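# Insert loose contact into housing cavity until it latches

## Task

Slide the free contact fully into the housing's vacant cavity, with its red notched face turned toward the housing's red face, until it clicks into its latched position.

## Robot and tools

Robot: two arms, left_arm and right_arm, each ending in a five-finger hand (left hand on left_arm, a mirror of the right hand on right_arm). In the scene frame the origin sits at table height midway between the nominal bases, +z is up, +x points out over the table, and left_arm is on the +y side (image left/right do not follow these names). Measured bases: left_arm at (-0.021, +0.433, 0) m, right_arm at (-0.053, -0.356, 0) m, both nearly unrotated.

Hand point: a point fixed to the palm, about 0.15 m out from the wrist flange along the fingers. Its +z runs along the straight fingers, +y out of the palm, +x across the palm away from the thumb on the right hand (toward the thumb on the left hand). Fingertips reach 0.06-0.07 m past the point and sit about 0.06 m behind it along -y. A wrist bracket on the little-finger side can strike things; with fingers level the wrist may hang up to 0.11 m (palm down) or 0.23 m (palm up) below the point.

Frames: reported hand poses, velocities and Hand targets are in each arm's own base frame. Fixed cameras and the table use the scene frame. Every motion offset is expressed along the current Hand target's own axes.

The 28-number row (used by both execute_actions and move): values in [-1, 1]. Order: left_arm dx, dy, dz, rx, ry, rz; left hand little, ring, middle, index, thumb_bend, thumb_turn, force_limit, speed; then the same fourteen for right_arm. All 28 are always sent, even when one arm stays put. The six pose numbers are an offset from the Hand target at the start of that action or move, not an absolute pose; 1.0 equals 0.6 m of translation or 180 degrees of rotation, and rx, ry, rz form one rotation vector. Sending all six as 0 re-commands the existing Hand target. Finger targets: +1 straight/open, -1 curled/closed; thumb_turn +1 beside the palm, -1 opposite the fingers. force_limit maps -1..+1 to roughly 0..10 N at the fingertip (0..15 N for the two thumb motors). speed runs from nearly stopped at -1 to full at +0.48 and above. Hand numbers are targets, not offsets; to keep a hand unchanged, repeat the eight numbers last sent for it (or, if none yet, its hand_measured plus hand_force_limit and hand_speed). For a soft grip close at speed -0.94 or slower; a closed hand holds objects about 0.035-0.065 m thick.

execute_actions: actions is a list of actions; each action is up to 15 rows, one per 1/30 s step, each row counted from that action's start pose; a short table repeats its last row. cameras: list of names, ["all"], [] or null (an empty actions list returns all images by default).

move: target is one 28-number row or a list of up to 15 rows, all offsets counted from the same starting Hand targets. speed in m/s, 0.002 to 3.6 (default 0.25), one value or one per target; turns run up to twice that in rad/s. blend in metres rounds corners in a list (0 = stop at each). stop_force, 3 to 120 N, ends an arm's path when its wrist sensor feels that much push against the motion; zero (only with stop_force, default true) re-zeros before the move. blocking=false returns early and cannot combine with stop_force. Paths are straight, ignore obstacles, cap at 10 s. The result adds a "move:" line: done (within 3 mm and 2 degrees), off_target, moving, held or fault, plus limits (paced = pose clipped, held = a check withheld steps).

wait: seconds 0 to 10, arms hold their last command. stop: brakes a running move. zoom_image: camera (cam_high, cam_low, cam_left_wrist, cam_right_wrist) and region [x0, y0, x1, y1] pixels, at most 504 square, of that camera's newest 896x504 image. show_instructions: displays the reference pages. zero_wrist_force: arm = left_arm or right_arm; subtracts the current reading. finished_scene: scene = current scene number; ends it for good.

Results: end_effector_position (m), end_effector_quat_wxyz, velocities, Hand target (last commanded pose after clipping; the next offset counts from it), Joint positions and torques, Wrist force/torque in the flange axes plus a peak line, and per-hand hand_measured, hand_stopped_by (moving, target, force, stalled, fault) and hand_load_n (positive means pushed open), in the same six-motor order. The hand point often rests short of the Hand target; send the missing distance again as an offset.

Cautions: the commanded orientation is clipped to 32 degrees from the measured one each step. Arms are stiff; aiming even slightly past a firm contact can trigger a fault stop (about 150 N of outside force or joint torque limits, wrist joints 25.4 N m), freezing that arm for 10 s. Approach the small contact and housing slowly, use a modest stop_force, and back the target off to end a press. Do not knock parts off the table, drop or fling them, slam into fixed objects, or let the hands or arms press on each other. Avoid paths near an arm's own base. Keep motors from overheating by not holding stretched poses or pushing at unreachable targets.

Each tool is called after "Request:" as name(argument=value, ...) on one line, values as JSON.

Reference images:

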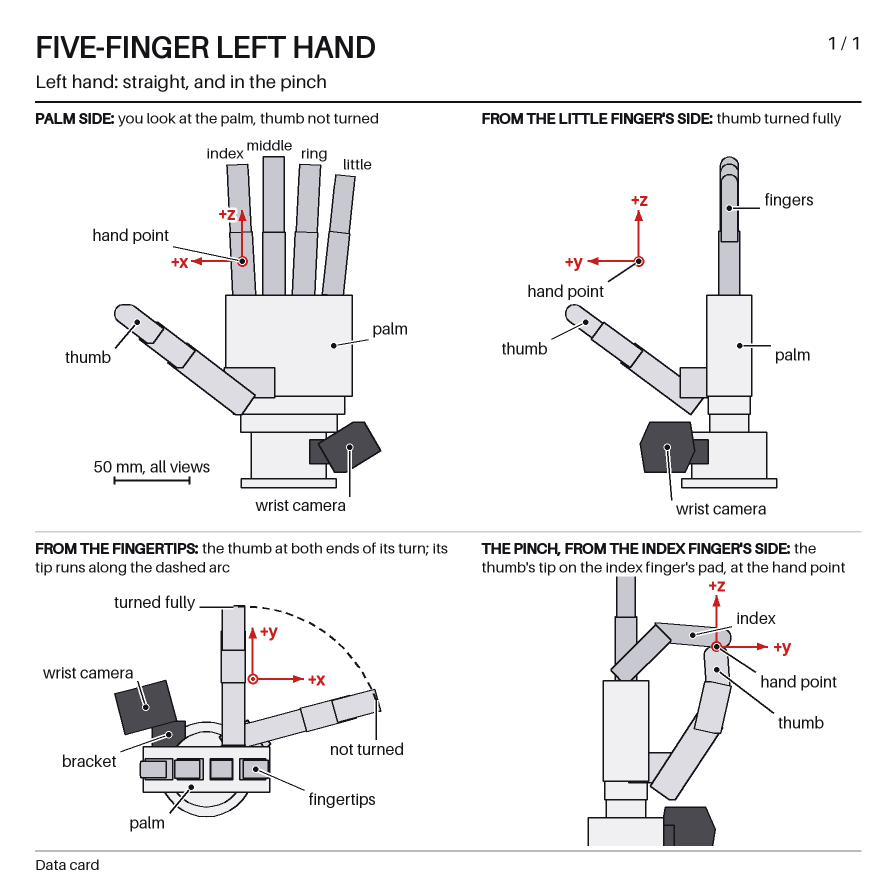

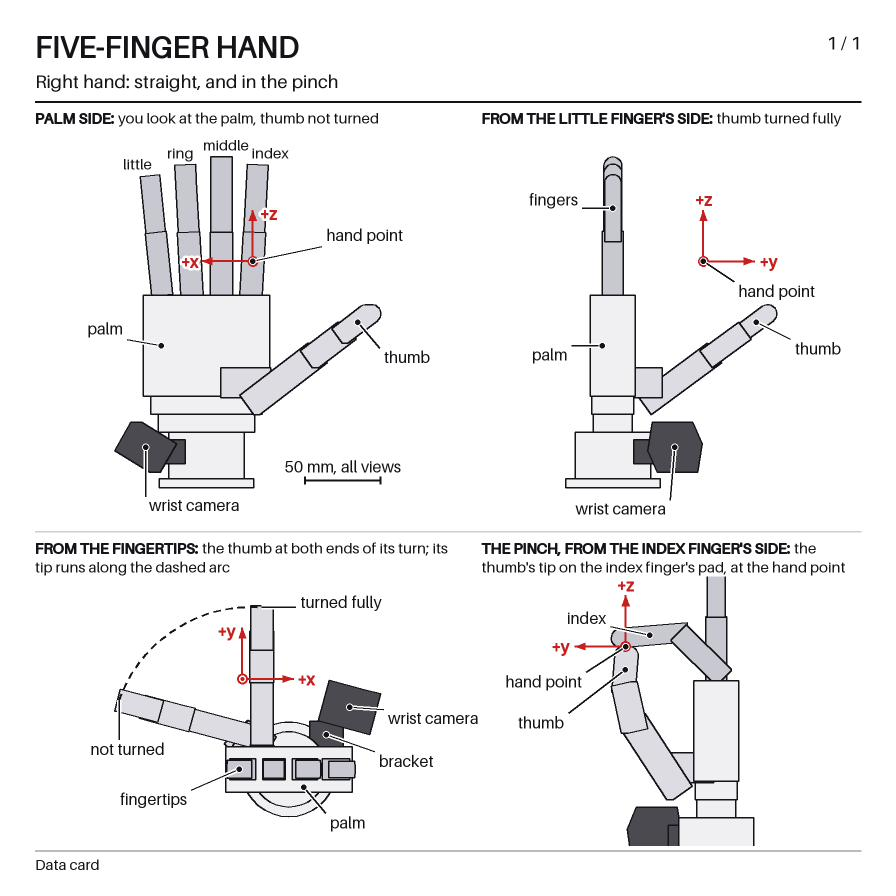

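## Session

Request:
execute_actions(actions=[])

Request:
zoom_image(camera="cam_high", region=[380, 150, 560, 290])

Request:
zoom_image(camera="cam_low", region=[330, 200, 530, 270])

Scene clock: 0.00 s.
left_arm: end_effector_position=(+0.1344, -0.1380, +0.2296) hand_measured=(+1.000, +1.000, +1.000, +1.000, +1.000, +1.000) hand_load_n=(+0.0, +0.0, -0.5, +0.0, +0.0, +0.0) hand_stopped_by=(target, target, target, target, target, target) hand_force_limit=0.00 hand_speed=-0.80 end_effector_quat_wxyz=(+0.015, +0.883, -0.401, -0.245) | right_arm: end_effector_position=(+0.3022, -0.4855, +0.3722) hand_measured=(+1.000, +1.000, +1.000, +1.000, +1.000, +1.000) hand_load_n=(+0.0, +0.0, +0.0, +0.0, +0.0, +0.0) hand_stopped_by=(target, target, target, target, target, target) hand_force_limit=0.00 hand_speed=-0.80 end_effector_quat_wxyz=(+0.320, +0.132, +0.885, +0.312)
Joint positions: left_arm=[3.2 -1.583 -2.042 1.596 -1.768 2.436] | right_arm=[-1.601 -0.723 0.818 2.156 0.883 -3.128]
Joint velocities: within noise
Joint torques (N m): no reading
Motor temperatures (°C): left_arm=[27 28 34 33 37 33] | right_arm=[30 29 30 34 35 34]
Wrist force (N): no reading
Wrist torque (N m): no reading
Wrist force, peak (N): no reading
Hand target: left_arm +0.1344, -0.1380, +0.2296; +0.015, +0.883, -0.401, -0.245 | right_arm +0.3022, -0.4855, +0.3722; +0.320, +0.132, +0.885, +0.312

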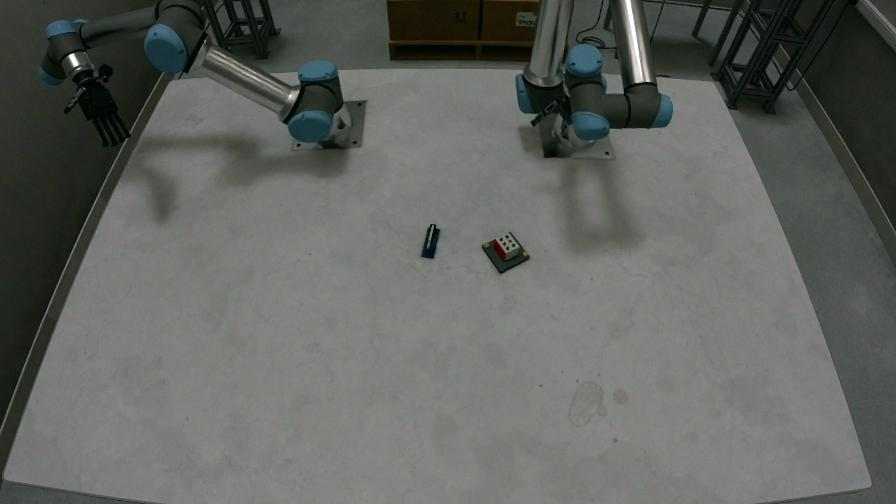

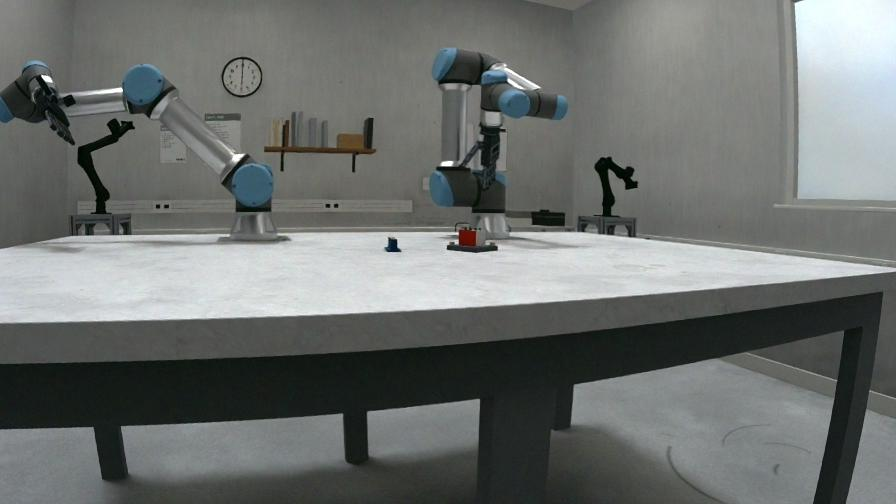

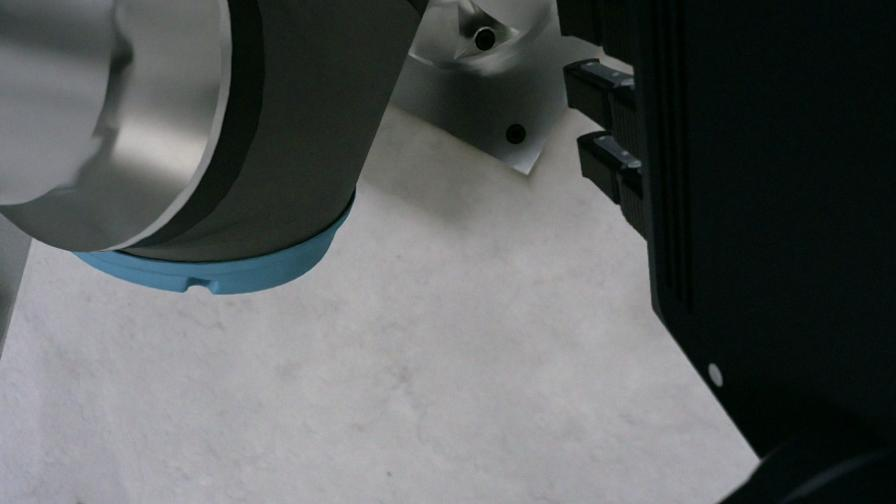

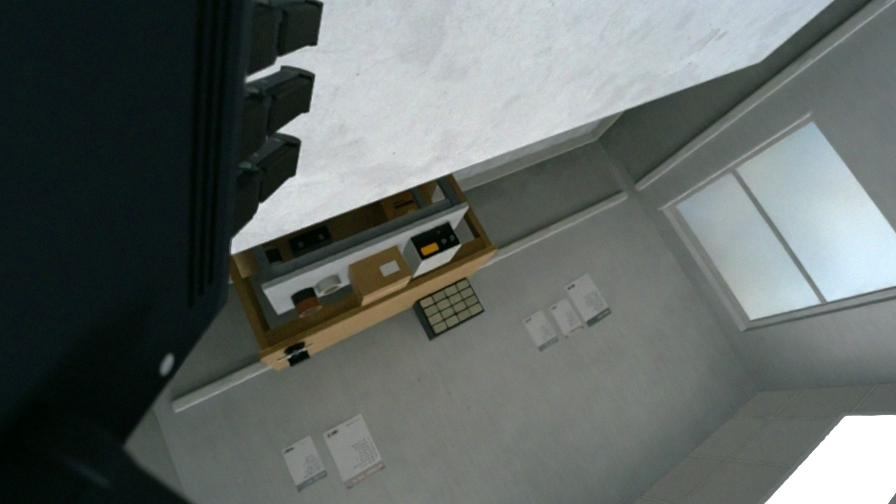

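Scaled by 2.800.

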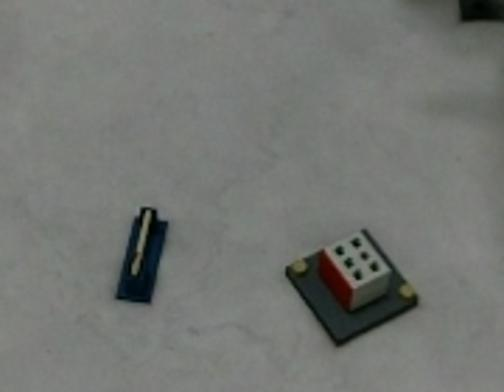

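Scaled by 2.520.

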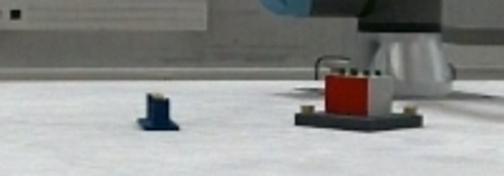

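Request:
zoom_image(camera="cam_high", region=[475, 220, 535, 280])

Request:
zoom_image(camera="cam_high", region=[410, 215, 450, 265])

Scaled by 8.400.

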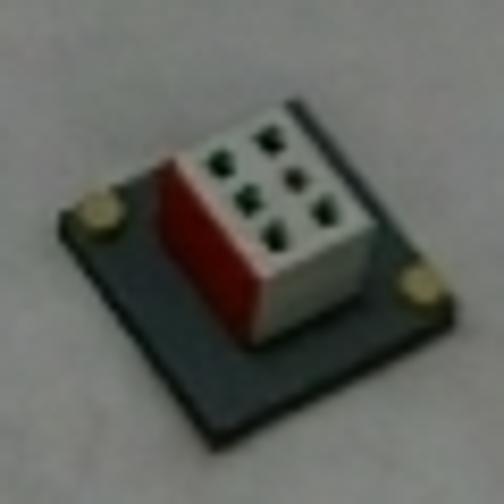

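Scaled by 10.080.

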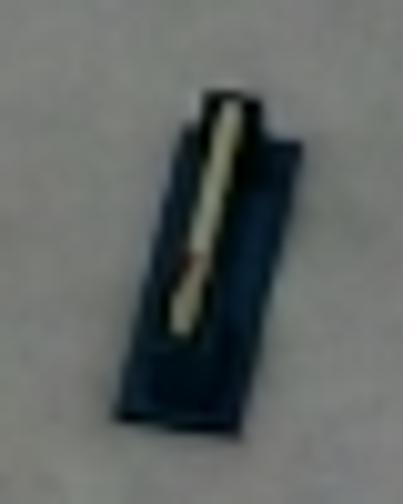

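Request:
move(target=[0,0,0,0,0,0,1,1,1,1,1,1,0,-0.8,0.5483,0.6848,0.9845,0.1051,0.2747,0.7412,1,1,1,0.1,0.3,-0.47,-0.4,0], speed=0.4, cameras=["cam_right_wrist","cam_high"])

Request:
zoom_image(camera="cam_right_wrist", region=[320, 150, 620, 380])

Scene clock: 11.83 s.
left_arm: end_effector_position=(+0.1344, -0.1380, +0.2296) hand_measured=(+1.000, +1.000, +1.000, +1.000, +1.000, +1.000) hand_load_n=(+0.0, +0.0, +0.0, +0.0, +0.0, +0.0) hand_stopped_by=(target, target, target, target, target, target) hand_force_limit=0.00 hand_speed=-0.80 end_effector_quat_wxyz=(+0.015, +0.883, -0.401, -0.245) | right_arm: end_effector_position=(+0.4495, +0.2497, +0.1194) hand_measured=(+1.000, +1.000, +1.000, +0.100, +0.300, -0.470) hand_load_n=(+0.0, +0.0, +0.0, +0.0, +0.0, +0.0) hand_stopped_by=(target, target, target, target, target, target) hand_force_limit=-0.40 hand_speed=0.00 end_effector_quat_wxyz=(-0.481, +0.761, +0.304, +0.313)
Joint positions: left_arm=[3.2 -1.583 -2.042 1.596 -1.768 2.436] | right_arm=[-0.239 -1.1 1.941 0.85 0.351 0.487]
Joint torques (N m): left_arm=[0.56 15.7 14.49 -3.2 -0.43 0.2] | right_arm=[-14.94 -33.86 -19.36 0.77 -2.66 1.56]
Wrist force (N): left_arm=[-0.2 0.1 0.5] | right_arm=[-1.5 2.8 -0.7]
Wrist torque (N m): left_arm=[-0.01 0.04 -0.01] | right_arm=[0.36 0.11 0.13]
Wrist force, peak (N): left_arm=[0.0 0.0 0.8] | right_arm=[-1.7 3.4 0.3]
Hand target: left_arm +0.1344, -0.1380, +0.2296; +0.015, +0.883, -0.401, -0.245 | right_arm +0.4495, +0.2496, +0.1194; -0.481, +0.761, +0.304, +0.313
Off the commanded pose: left_arm 0.000 m, 0 deg | right_arm 0.000 m, 0 deg.
move: done
Images, in order (width x height): cam_high 896x504, cam_right_wrist 896x504.

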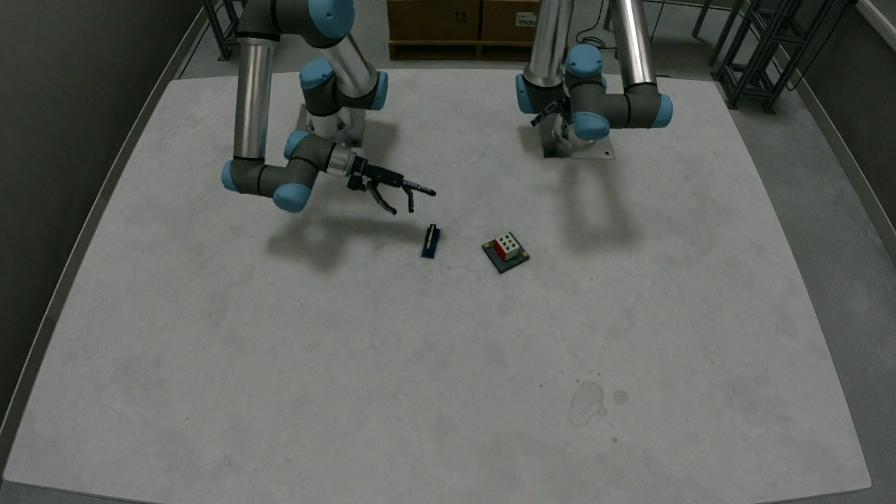

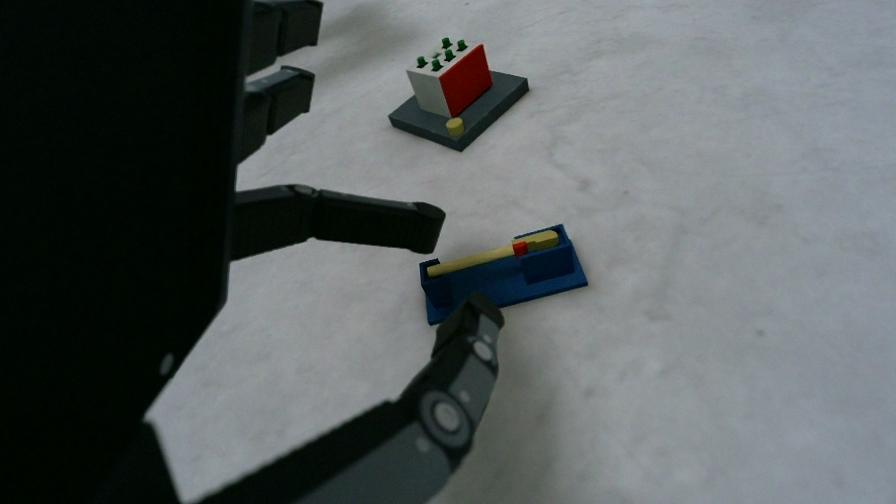

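Scaled by 1.680.

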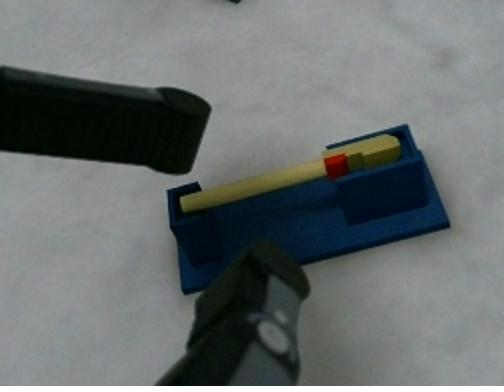

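Request:
move(target=[0,0,0,0,0,0,1,1,1,1,1,1,0,-0.8,-0.0372,0.0218,0.1475,0,0,0,1,1,1,0.1,0.2,-0.47,-0.4,0], speed=0.15, cameras=["cam_right_wrist"])

Request:
zoom_image(camera="cam_right_wrist", region=[320, 200, 640, 420])

Scene clock: 15.00 s.
left_arm: end_effector_position=(+0.1344, -0.1380, +0.2296) hand_measured=(+1.000, +1.000, +1.000, +1.000, +1.000, +1.000) hand_load_n=(+0.0, +0.5, +0.0, +0.0, +0.0, +0.0) hand_stopped_by=(target, target, target, target, target, target) hand_force_limit=0.00 hand_speed=-0.80 end_effector_quat_wxyz=(+0.015, +0.883, -0.401, -0.245) | right_arm: end_effector_position=(+0.4618, +0.3230, +0.0649) hand_measured=(+1.000, +1.000, +1.000, +0.100, +0.200, -0.470) hand_load_n=(+0.0, +0.0, +0.0, +0.0, +0.0, +0.0) hand_stopped_by=(target, target, target, target, target, target) hand_force_limit=-0.40 hand_speed=0.00 end_effector_quat_wxyz=(-0.481, +0.761, +0.304, +0.313) end_effector_velocity=(+0.000, +0.000, +0.000) end_effector_angular_velocity=(+0.001, +0.003, -0.002)
Joint positions: left_arm=[3.2 -1.583 -2.042 1.596 -1.768 2.436] | right_arm=[-0.038 -1.059 1.878 0.343 0.382 1.05]
Joint velocities: left_arm=[within noise] | right_arm=[0 0.001 0 -0.002 0 0.005]
Joint torques (N m): left_arm=[0.19 15.01 14.82 -3.08 -0.39 -0.03] | right_arm=[-5.23 -27.24 -20.45 0.01 -2.95 1.65]
Wrist force (N): left_arm=[0.1 -0.2 0.5] | right_arm=[-1.4 2.7 -0.8]
Wrist torque (N m): left_arm=[-0.06 0.00 0.02] | right_arm=[0.35 0.09 0.16]
Wrist force, peak (N): left_arm=[-0.1 -0.2 0.7] | right_arm=[-1.3 2.9 -2.0]
Hand target: left_arm +0.1344, -0.1380, +0.2296; +0.015, +0.883, -0.401, -0.245 | right_arm +0.4619, +0.3230, +0.0649; -0.481, +0.761, +0.304, +0.313
Off the commanded pose: left_arm 0.000 m, 0 deg | right_arm 0.000 m, 0 deg.
move: done
Images, in order (width x height): cam_right_wrist 896x504.

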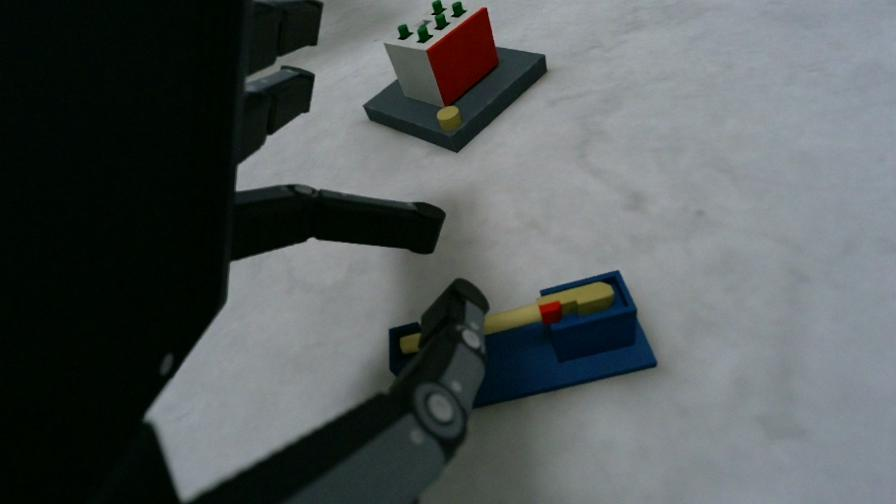

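Scaled by 1.575.

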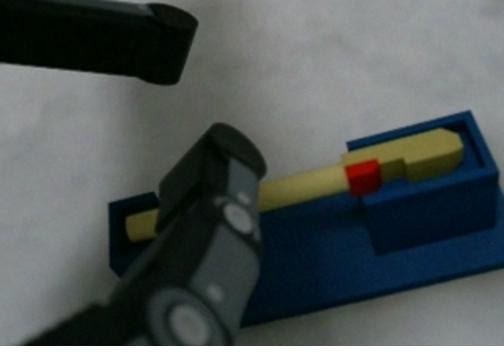

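Request:
move(target=[0,0,0,0,0,0,1,1,1,1,1,1,0,-0.8,-0.0477,0.0337,0.013,0,0,0,1,1,1,0.1,0.2,-0.47,-0.4,0], speed=0.05, stop_force=5, cameras=["cam_right_wrist"])

Request:
zoom_image(camera="cam_right_wrist", region=[320, 160, 640, 380])

Scene clock: 18.33 s.
left_arm: end_effector_position=(+0.1344, -0.1380, +0.2296) hand_measured=(+1.000, +1.000, +1.000, +1.000, +1.000, +1.000) hand_load_n=(+0.0, +0.0, +0.0, +0.0, +0.0, +0.0) hand_stopped_by=(target, target, target, target, target, target) hand_force_limit=0.00 hand_speed=-0.80 end_effector_quat_wxyz=(+0.015, +0.883, -0.401, -0.245) | right_arm: end_effector_position=(+0.4611, +0.3184, +0.0293) hand_measured=(+1.000, +1.000, +1.000, +0.100, +0.200, -0.470) hand_load_n=(+0.0, +0.0, +0.0, +0.0, +0.0, +0.0) hand_stopped_by=(target, target, target, target, target, target) hand_force_limit=-0.40 hand_speed=0.00 end_effector_quat_wxyz=(-0.481, +0.761, +0.304, +0.313)
Joint positions: left_arm=[3.2 -1.583 -2.042 1.596 -1.768 2.436] | right_arm=[-0.05 -0.989 1.897 0.282 0.377 1.02]
Joint torques (N m): left_arm=[0.14 15.62 15.31 -3.15 -0.28 0.03] | right_arm=[13.15 -43.45 -18.67 4 0.02 1.85]
Wrist force (N): left_arm=[0.0 -0.1 0.4] | right_arm=[-1.4 2.6 -0.8]
Wrist torque (N m): left_arm=[-0.03 0.01 0.00] | right_arm=[0.33 0.07 0.09]
Wrist force, peak (N): left_arm=[0.2 -0.2 0.7] | right_arm=[-1.8 3.4 -0.5]
Hand target: left_arm +0.1344, -0.1380, +0.2296; +0.015, +0.883, -0.401, -0.245 | right_arm +0.4610, +0.3184, +0.0293; -0.481, +0.761, +0.304, +0.313
Off the commanded pose: left_arm 0.000 m, 0 deg | right_arm 0.000 m, 0 deg.
move: done
Images, in order (width x height): cam_right_wrist 896x504.

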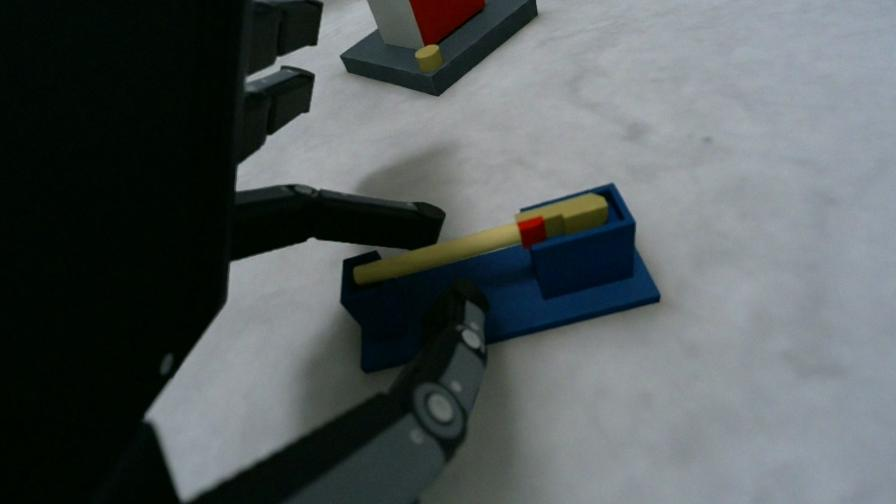

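Scaled by 1.575.

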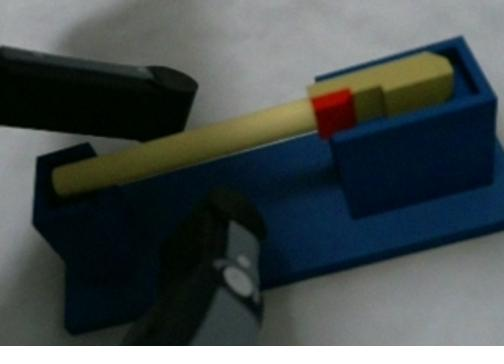

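Request:
move(target=[0,0,0,0,0,0,1,1,1,1,1,1,0,-0.8,0.0022,0.0035,0.0065,-0.0149,0.0105,0.0067,1,1,1,0.1,-0.08,-0.47,-0.6,-0.5], speed=0.04, cameras=["cam_right_wrist"])

Request:
zoom_image(camera="cam_right_wrist", region=[320, 150, 580, 350])

Scene clock: 23.30 s.
left_arm: end_effector_position=(+0.1344, -0.1380, +0.2296) hand_measured=(+1.000, +1.000, +1.000, +1.000, +1.000, +1.000) hand_load_n=(+0.0, +0.0, +0.0, +0.0, +0.0, +0.0) hand_stopped_by=(target, target, target, target, target, target) hand_force_limit=0.00 hand_speed=-0.80 end_effector_quat_wxyz=(+0.015, +0.883, -0.401, -0.245) | right_arm: end_effector_position=(+0.4641, +0.3216, +0.0278) hand_measured=(+1.000, +1.000, +1.000, +0.100, -0.080, -0.470) hand_load_n=(+0.0, +0.0, +0.5, +0.0, +0.5, +0.0) hand_stopped_by=(target, target, target, target, target, target) hand_force_limit=-0.60 hand_speed=-0.50 end_effector_quat_wxyz=(-0.471, +0.769, +0.281, +0.327)
Joint positions: left_arm=[3.2 -1.583 -2.042 1.596 -1.768 2.436] | right_arm=[-0.03 -1.039 1.936 0.12 0.414 1.208]
Joint torques (N m): left_arm=[0.45 15.02 15.03 -3.13 -0.34 -0.01] | right_arm=[-10.87 -27.24 -20.57 3.11 -2.84 -0.85]
Wrist force (N): left_arm=[0.0 -0.1 0.3] | right_arm=[-1.2 2.9 -1.0]
Wrist torque (N m): left_arm=[-0.04 0.01 0.00] | right_arm=[0.38 0.07 0.17]
Wrist force, peak (N): left_arm=[0.2 0.2 0.7] | right_arm=[-1.7 3.2 -0.6]
Hand target: left_arm +0.1344, -0.1380, +0.2296; +0.015, +0.883, -0.401, -0.245 | right_arm +0.4642, +0.3215, +0.0278; -0.471, +0.769, +0.281, +0.327
Off the commanded pose: left_arm 0.000 m, 0 deg | right_arm 0.000 m, 0 deg.
move: done
Images, in order (width x height): cam_right_wrist 896x504.

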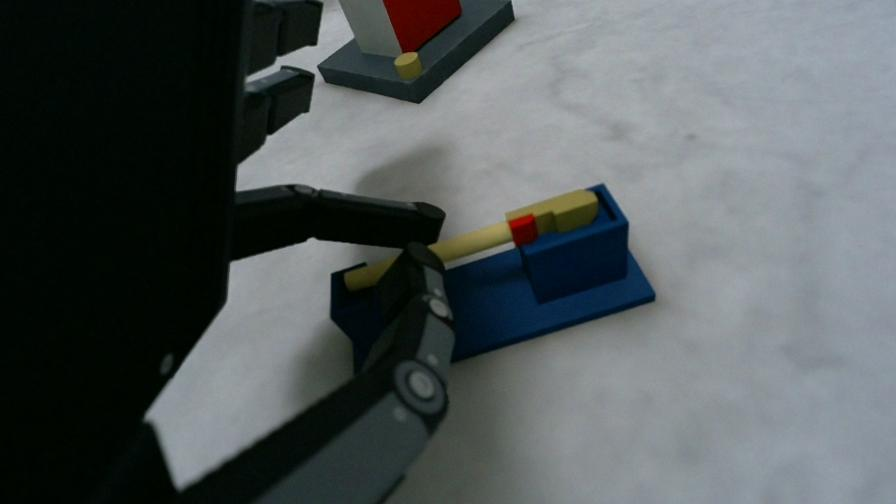

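Scaled by 1.938.

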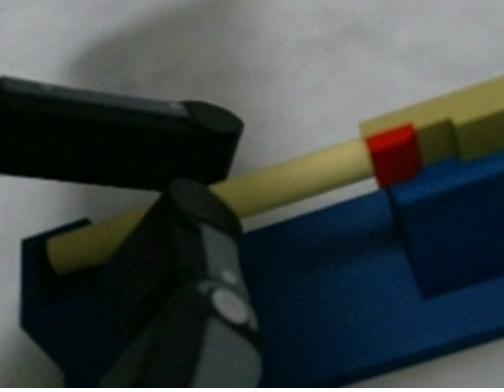

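Request:
move(target=[0,0,0,0,0,0,1,1,1,1,1,1,0,-0.8,0.0087,0.0123,0.0002,0,0,0,1,1,1,0.1,-0.08,-0.47,-0.6,-0.5], speed=0.03, stop_force=4, cameras=["cam_right_wrist"])

Request:
zoom_image(camera="cam_right_wrist", region=[300, 150, 560, 350])

Scene clock: 27.67 s.
left_arm: end_effector_position=(+0.1344, -0.1380, +0.2296) hand_measured=(+1.000, +1.000, +1.000, +1.000, +1.000, +1.000) hand_load_n=(+0.0, +0.0, +0.0, +0.0, +0.0, +0.0) hand_stopped_by=(target, target, target, target, target, target) hand_force_limit=0.00 hand_speed=-0.80 end_effector_quat_wxyz=(+0.015, +0.883, -0.401, -0.245) | right_arm: end_effector_position=(+0.4730, +0.3192, +0.0278) hand_measured=(+1.000, +1.000, +1.000, +0.100, -0.080, -0.470) hand_load_n=(+0.0, +0.0, +0.0, +0.0, +0.0, +0.0) hand_stopped_by=(target, target, target, target, target, target) hand_force_limit=-0.60 hand_speed=-0.50 end_effector_quat_wxyz=(-0.471, +0.769, +0.281, +0.327)
Joint positions: left_arm=[3.2 -1.583 -2.042 1.596 -1.768 2.436] | right_arm=[-0.036 -1.023 1.911 0.139 0.411 1.197]
Joint torques (N m): left_arm=[0.81 14.84 14.86 -3.24 -0.38 -0.05] | right_arm=[9.25 -43.6 -5.33 -0.46 -0.48 1.79]
Wrist force (N): left_arm=[-0.1 0.0 0.4] | right_arm=[-1.7 3.1 -0.9]
Wrist torque (N m): left_arm=[-0.02 0.03 0.00] | right_arm=[0.41 0.14 0.14]
Wrist force, peak (N): left_arm=[-0.1 -0.1 0.7] | right_arm=[-1.7 3.2 -0.9]
Hand target: left_arm +0.1344, -0.1380, +0.2296; +0.015, +0.883, -0.401, -0.245 | right_arm +0.4730, +0.3193, +0.0278; -0.471, +0.769, +0.281, +0.327
Off the commanded pose: left_arm 0.000 m, 0 deg | right_arm 0.000 m, 0 deg.
move: done
Images, in order (width x height): cam_right_wrist 896x504.

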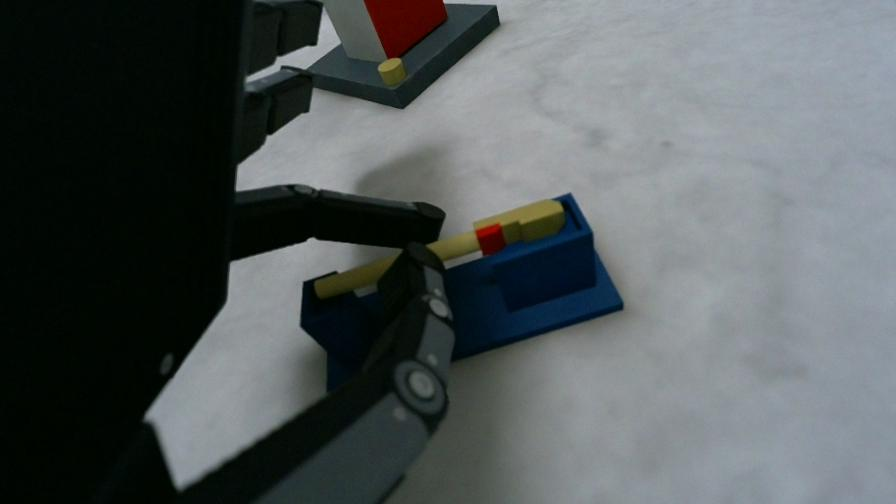

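Scaled by 1.938.

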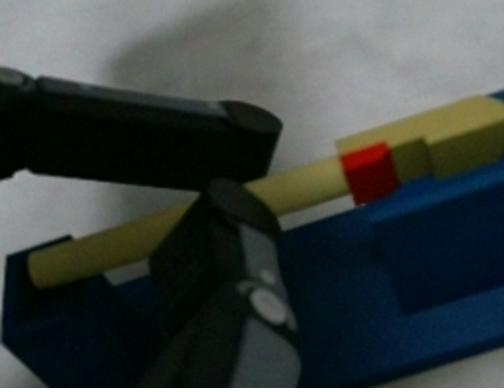

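Request:
move(target=[0,0,0,0,0,0,1,1,1,1,1,1,0,-0.8,0,0,0,0,0,0,1,1,1,-0.4,-0.08,-0.47,-0.5,-0.9], speed=0.03, cameras=["cam_right_wrist"])

Request:
zoom_image(camera="cam_right_wrist", region=[300, 150, 560, 350])

Scene clock: 29.47 s.
left_arm: end_effector_position=(+0.1344, -0.1380, +0.2296) hand_measured=(+1.000, +1.000, +1.000, +1.000, +1.000, +1.000) hand_load_n=(+0.0, +0.0, +0.0, +0.0, +0.0, +0.0) hand_stopped_by=(target, target, target, target, target, target) hand_force_limit=0.00 hand_speed=-0.80 end_effector_quat_wxyz=(+0.015, +0.883, -0.401, -0.245) | right_arm: end_effector_position=(+0.4730, +0.3193, +0.0278) hand_measured=(+1.000, +1.000, +1.000, -0.112, -0.080, -0.470) hand_load_n=(+0.0, +0.0, +0.0, +5.5, +1.5, -0.5) hand_stopped_by=(target, target, target, force, target, target) hand_force_limit=-0.50 hand_speed=-0.90 end_effector_quat_wxyz=(-0.471, +0.769, +0.281, +0.327)
Joint positions: left_arm=[3.2 -1.583 -2.042 1.596 -1.768 2.436] | right_arm=[-0.035 -1.023 1.911 0.139 0.411 1.197]
Joint torques (N m): left_arm=[0.66 15.35 14.9 -3.29 -0.22 -0.1] | right_arm=[11.62 -42.67 -6.04 -0.45 -0.13 1.73]
Wrist force (N): left_arm=[0.1 -0.1 0.4] | right_arm=[-1.2 3.0 -0.9]
Wrist torque (N m): left_arm=[-0.04 0.00 0.01] | right_arm=[0.37 0.09 0.16]
Wrist force, peak (N): left_arm=[-0.3 -0.1 0.6] | right_arm=[-1.6 3.0 -0.9]
Hand target: left_arm +0.1344, -0.1380, +0.2296; +0.015, +0.883, -0.401, -0.245 | right_arm +0.4730, +0.3193, +0.0278; -0.471, +0.769, +0.281, +0.327
Off the commanded pose: left_arm 0.000 m, 0 deg | right_arm 0.000 m, 0 deg.
move: done
Images, in order (width x height): cam_right_wrist 896x504.

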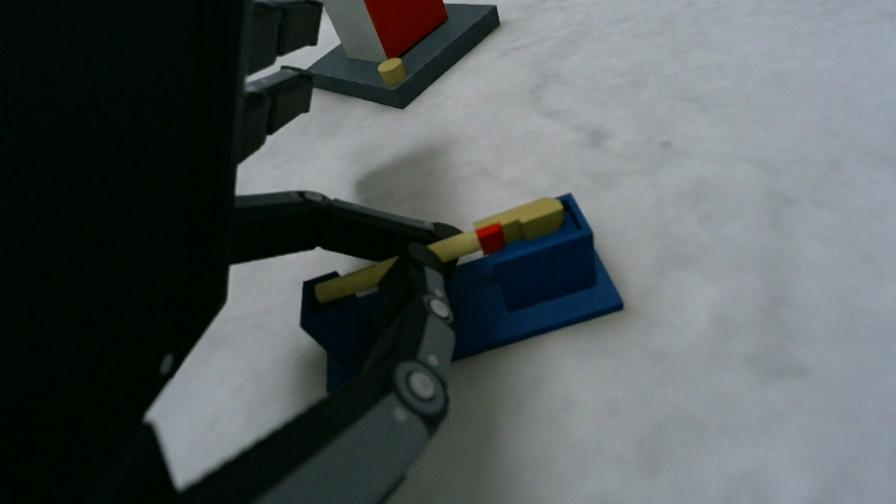

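Scaled by 1.938.

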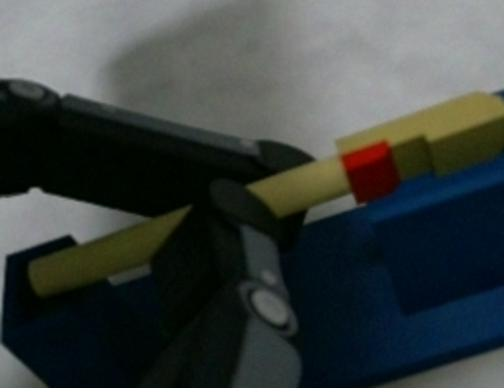

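Request:
move(target=[[0,0,0,0,0,0,1,1,1,1,1,1,0,-0.8,0,0,0,0,0,0,1,1,1,-0.6,-0.08,-0.47,0.35,-0.94],[0.03,-0.016,-0.006,0.0035,0.031,-0.0248,1,1,1,1,1,1,0,-0.8,0.0192,-0.0135,-0.0085,0,0,0,1,1,1,-0.6,-0.08,-0.47,0.35,-0.94],[0.3195,-0.1642,-0.0635,0.0351,0.3099,-0.2477,1,1,1,1,1,1,0,-0.8,0.128,-0.0901,-0.0568,0,0,0,1,1,1,-0.6,-0.08,-0.47,0.35,-0.94]], speed=[0.05,0.05,0.3], blend=[0,0.01,0], cameras=["cam_right_wrist","cam_left_wrist"])

Request:
zoom_image(camera="cam_right_wrist", region=[290, 150, 610, 350])

Scene clock: 41.10 s.
left_arm: end_effector_position=(+0.3273, -0.2148, +0.1607) hand_measured=(+1.000, +1.000, +1.000, +1.000, +1.000, +1.000) hand_load_n=(+0.0, +0.0, +0.0, +0.0, +0.0, +0.0) hand_stopped_by=(target, target, target, target, target, target) hand_force_limit=0.00 hand_speed=-0.80 end_effector_quat_wxyz=(+0.060, +0.974, -0.010, +0.219) | right_arm: end_effector_position=(+0.4731, +0.3194, +0.1278) hand_measured=(+1.000, +1.000, +1.000, -0.116, -0.080, -0.470) hand_load_n=(+0.0, +0.0, +0.0, +7.0, +2.0, -0.5) hand_stopped_by=(target, target, target, force, target, target) hand_force_limit=0.35 hand_speed=-0.94 end_effector_quat_wxyz=(-0.471, +0.769, +0.281, +0.327)
Joint positions: left_arm=[3.185 -1.403 -2.199 2.469 -1.431 1.602] | right_arm=[-0.035 -1.195 1.842 0.379 0.411 1.197]
Joint torques (N m): left_arm=[5.98 16.68 24.48 0.62 2.21 -1.78] | right_arm=[6.66 -25.04 -8.48 -0.46 -0.29 -1.75]
Wrist force (N): left_arm=[-0.2 0.7 0.8] | right_arm=[-1.6 3.0 -0.9]
Wrist torque (N m): left_arm=[0.01 0.19 -0.23] | right_arm=[0.40 0.12 0.05]
Wrist force, peak (N): left_arm=[-0.1 0.6 1.4] | right_arm=[-2.1 3.0 -1.0]
Hand target: left_arm +0.3274, -0.2147, +0.1607; +0.060, +0.974, -0.009, +0.219 | right_arm +0.4730, +0.3193, +0.1277; -0.471, +0.769, +0.281, +0.327
Off the commanded pose: left_arm 0.000 m, 0 deg | right_arm 0.000 m, 0 deg.
move: done
Images, in order (width x height): cam_left_wrist 896x504, cam_right_wrist 896x504.

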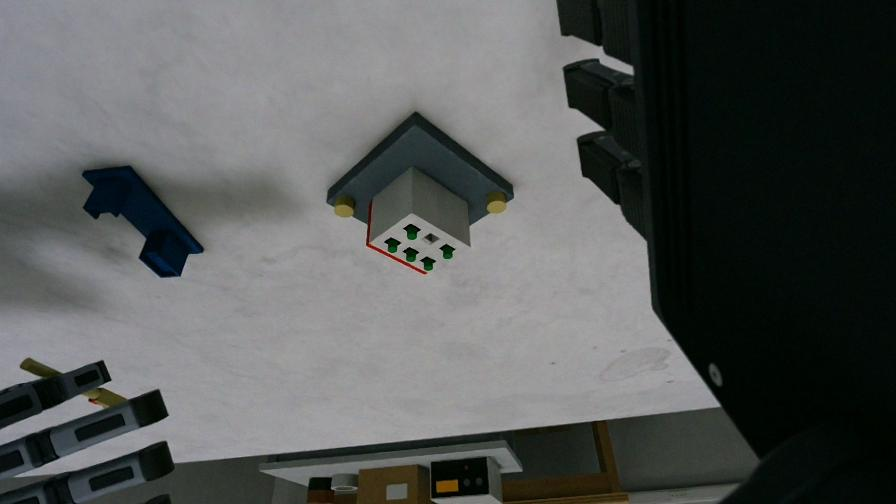

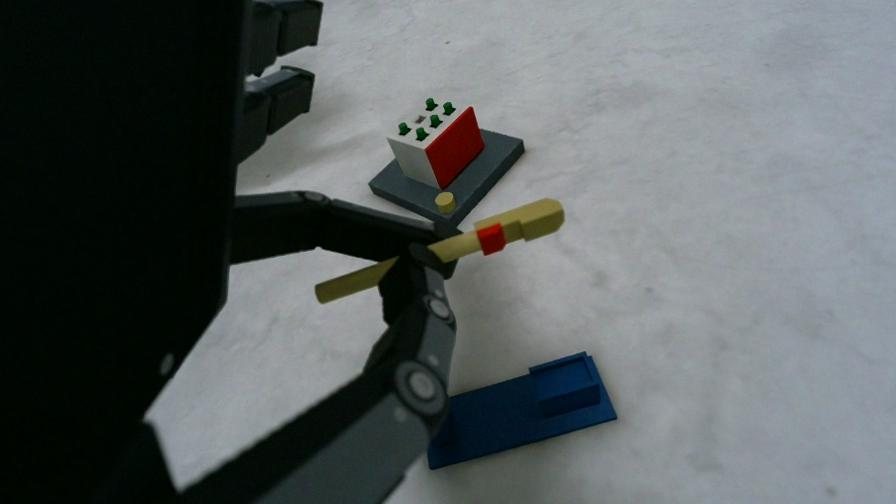

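Scaled by 1.575.

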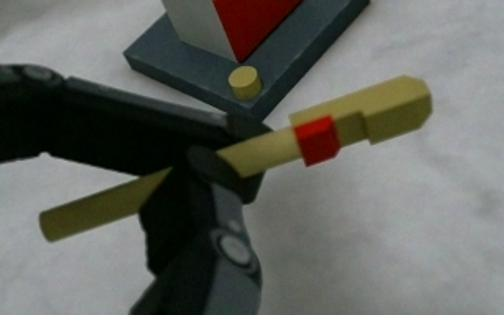

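Request:
move(target=[0,0,0,0,0,0,1,1,1,1,1,1,0,-0.8,0.1147,-0.1025,0.3122,0.0772,0.1376,0.5052,1,1,1,-0.6,-0.08,-0.47,0.35,-0.94], speed=0.2, cameras=["all"])

Request:
zoom_image(camera="cam_left_wrist", region=[320, 150, 560, 390])

Request:
zoom_image(camera="cam_right_wrist", region=[430, 100, 896, 400])

Scene clock: 48.57 s.
left_arm: end_effector_position=(+0.3274, -0.2147, +0.1607) hand_measured=(+1.000, +1.000, +1.000, +1.000, +1.000, +1.000) hand_load_n=(+0.0, +0.0, +0.0, +0.0, +0.0, +0.0) hand_stopped_by=(target, target, target, target, target, target) hand_force_limit=0.00 hand_speed=-0.80 end_effector_quat_wxyz=(+0.060, +0.974, -0.009, +0.219) | right_arm: end_effector_position=(+0.5154, +0.5227, +0.1498) hand_measured=(+1.000, +1.000, +1.000, -0.116, -0.080, -0.470) hand_load_n=(+0.0, +0.0, +0.0, +7.0, +2.0, -0.5) hand_stopped_by=(target, target, target, force, target, target) hand_force_limit=0.35 hand_speed=-0.94 end_effector_quat_wxyz=(+0.685, -0.603, +0.409, -0.006)
Joint positions: left_arm=[3.185 -1.403 -2.198 2.469 -1.431 1.602] | right_arm=[0.329 -1.099 1.77 -0.594 0.934 3.684]
Joint torques (N m): left_arm=[9.1 16.66 19.1 -0.72 2.49 1.62] | right_arm=[-14.96 -45.08 -11.07 -1.28 0.37 1.48]
Wrist force (N): left_arm=[-0.2 0.4 0.9] | right_arm=[0.8 3.1 -1.4]
Wrist torque (N m): left_arm=[-0.03 0.17 -0.15] | right_arm=[0.40 -0.04 0.37]
Wrist force, peak (N): left_arm=[-0.2 0.7 1.1] | right_arm=[-0.7 3.8 -1.4]
Hand target: left_arm +0.3274, -0.2147, +0.1607; +0.060, +0.974, -0.009, +0.219 | right_arm +0.5155, +0.5226, +0.1498; +0.685, -0.603, +0.409, -0.006
Off the commanded pose: left_arm 0.000 m, 0 deg | right_arm 0.000 m, 0 deg.
move: done

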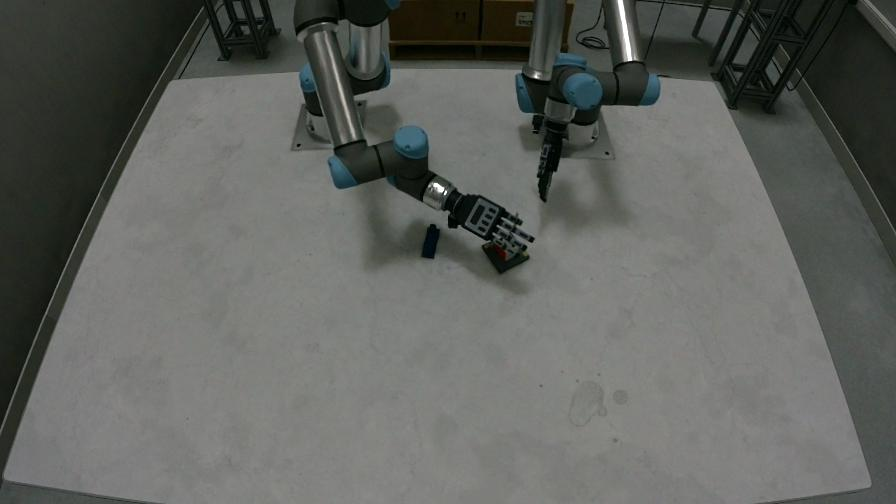

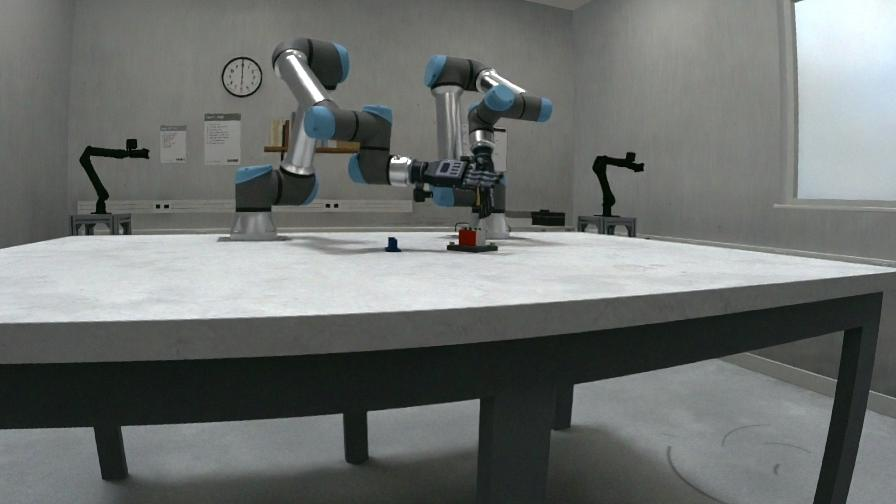

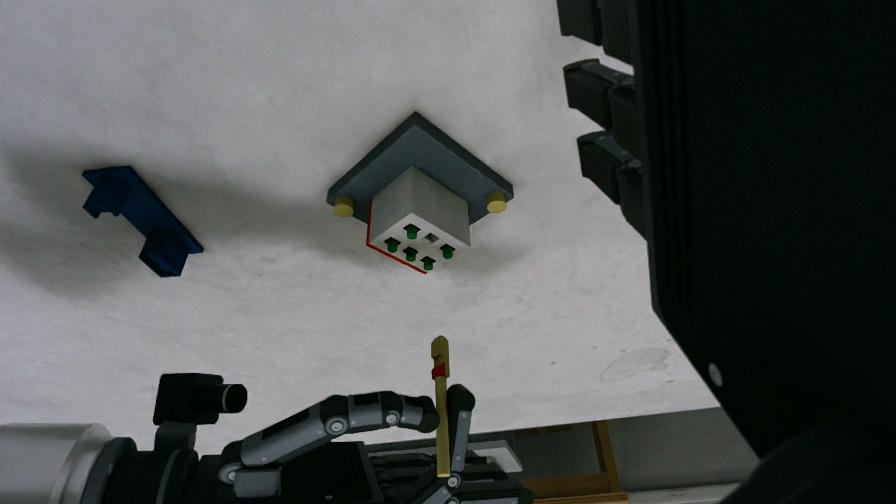

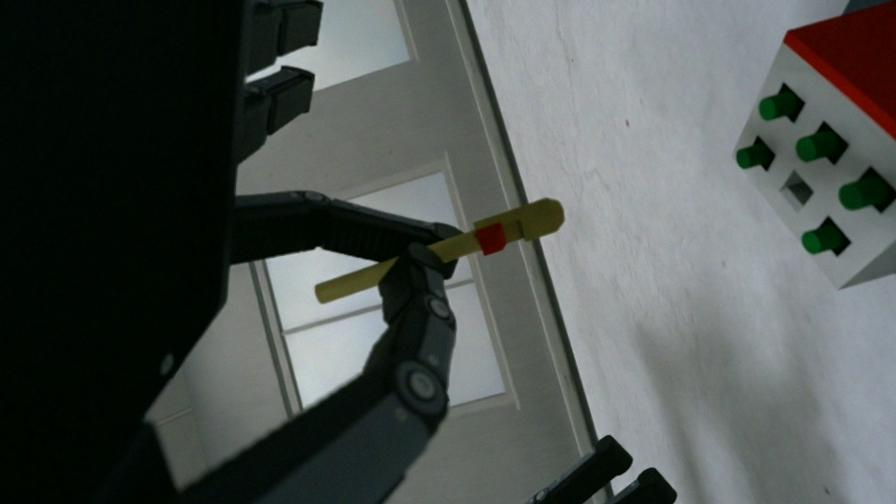

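Scaled by 2.100.

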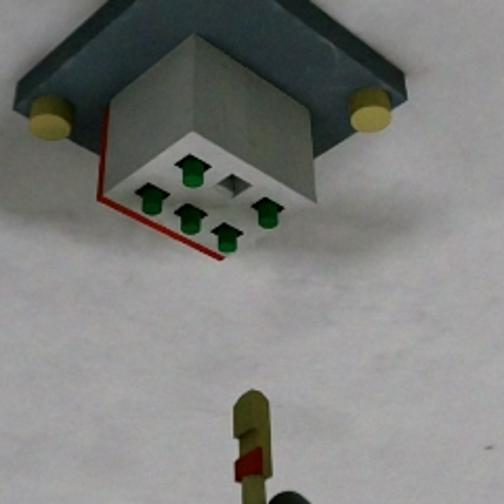

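Scaled by 1.082.

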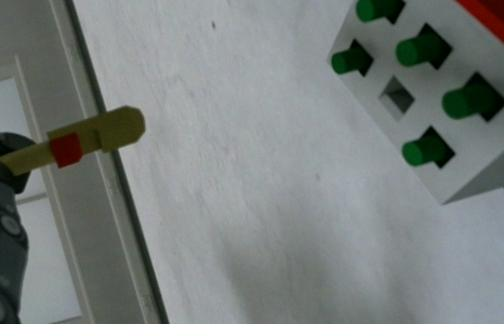

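Request:
zoom_image(camera="cam_left_wrist", region=[420, 325, 465, 400])

Request:
zoom_image(camera="cam_right_wrist", region=[450, 180, 590, 280])

Scaled by 6.720.

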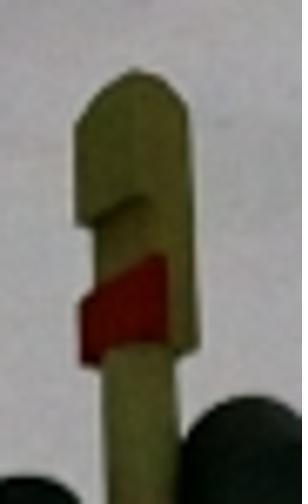

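Scaled by 3.600.

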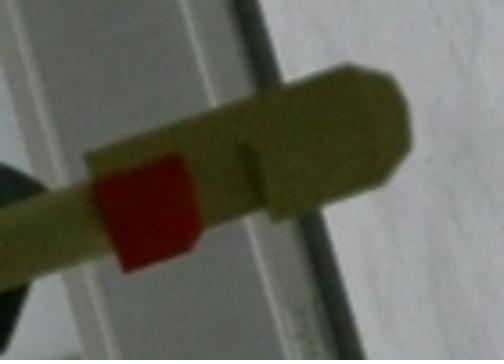

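Request:
move(target=[[0,0,0,0,0,0,1,1,1,1,1,1,0,-0.8,0.143,-0.0275,-0.316,-0.0772,-0.1376,-0.5052,1,1,1,-0.6,-0.08,-0.47,0.35,-0.94],[0,0,0,0,0,0,1,1,1,1,1,1,0,-0.8,0.2167,0.0832,-0.3078,-0.0772,-0.1376,-0.5052,1,1,1,-0.6,-0.08,-0.47,0.35,-0.94]], speed=[0.25,0.1], cameras=["cam_right_wrist"])

Request:
zoom_image(camera="cam_right_wrist", region=[290, 150, 650, 400])

Scene clock: 70.67 s.
left_arm: end_effector_position=(+0.3274, -0.2147, +0.1607) hand_measured=(+1.000, +1.000, +1.000, +1.000, +1.000, +1.000) hand_load_n=(+0.0, +0.0, +0.0, +0.0, +0.0, +0.0) hand_stopped_by=(target, target, target, target, target, target) hand_force_limit=0.00 hand_speed=-0.80 end_effector_quat_wxyz=(+0.060, +0.974, -0.009, +0.219) | right_arm: end_effector_position=(+0.4731, +0.3194, +0.0478) hand_measured=(+1.000, +1.000, +1.000, -0.116, -0.080, -0.470) hand_load_n=(+0.0, +0.0, +0.0, +7.0, +2.0, -0.5) hand_stopped_by=(target, target, target, force, target, target) hand_force_limit=0.35 hand_speed=-0.94 end_effector_quat_wxyz=(-0.471, +0.769, +0.281, +0.327)
Joint positions: left_arm=[3.185 -1.403 -2.198 2.469 -1.431 1.602] | right_arm=[-0.035 -1.061 1.902 0.186 0.411 1.198]
Joint torques (N m): left_arm=[4.18 15.91 12 -2.37 2.36 1.61] | right_arm=[10.2 -31.43 -19.91 2.68 0.3 -0.1]
Wrist force (N): left_arm=[-0.1 0.5 1.0] | right_arm=[-1.5 2.9 -0.5]
Wrist torque (N m): left_arm=[-0.01 0.18 -0.16] | right_arm=[0.36 0.10 -0.02]
Wrist force, peak (N): left_arm=[-0.4 0.7 1.2] | right_arm=[-0.9 3.9 -1.3]
Hand target: left_arm +0.3274, -0.2147, +0.1607; +0.060, +0.974, -0.009, +0.219 | right_arm +0.4731, +0.3194, +0.0477; -0.471, +0.769, +0.281, +0.327
Off the commanded pose: left_arm 0.000 m, 0 deg | right_arm 0.000 m, 0 deg.
move: done
Images, in order (width x height): cam_right_wrist 896x504.

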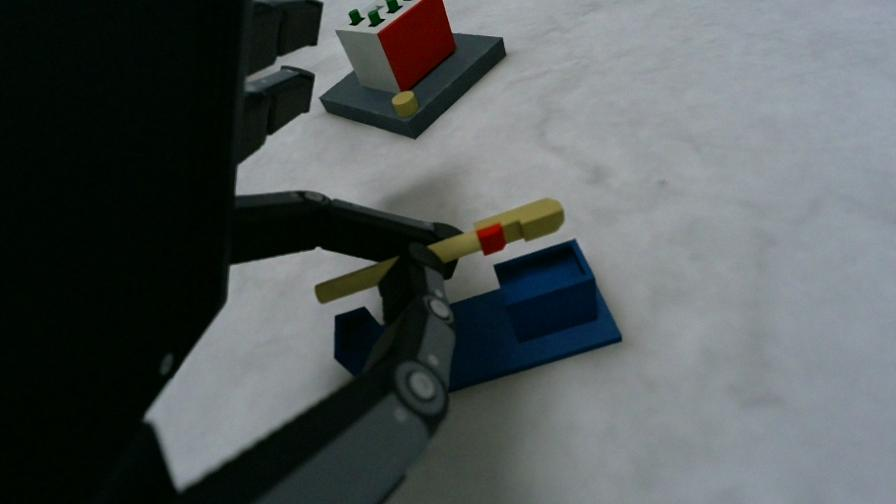

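Scaled by 1.400.

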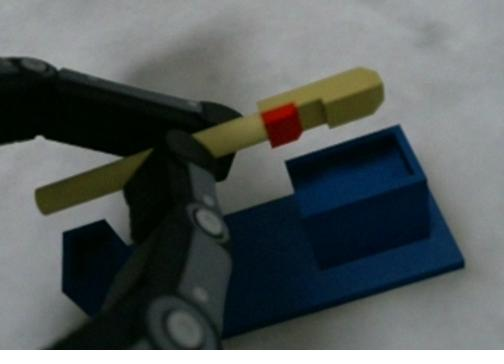

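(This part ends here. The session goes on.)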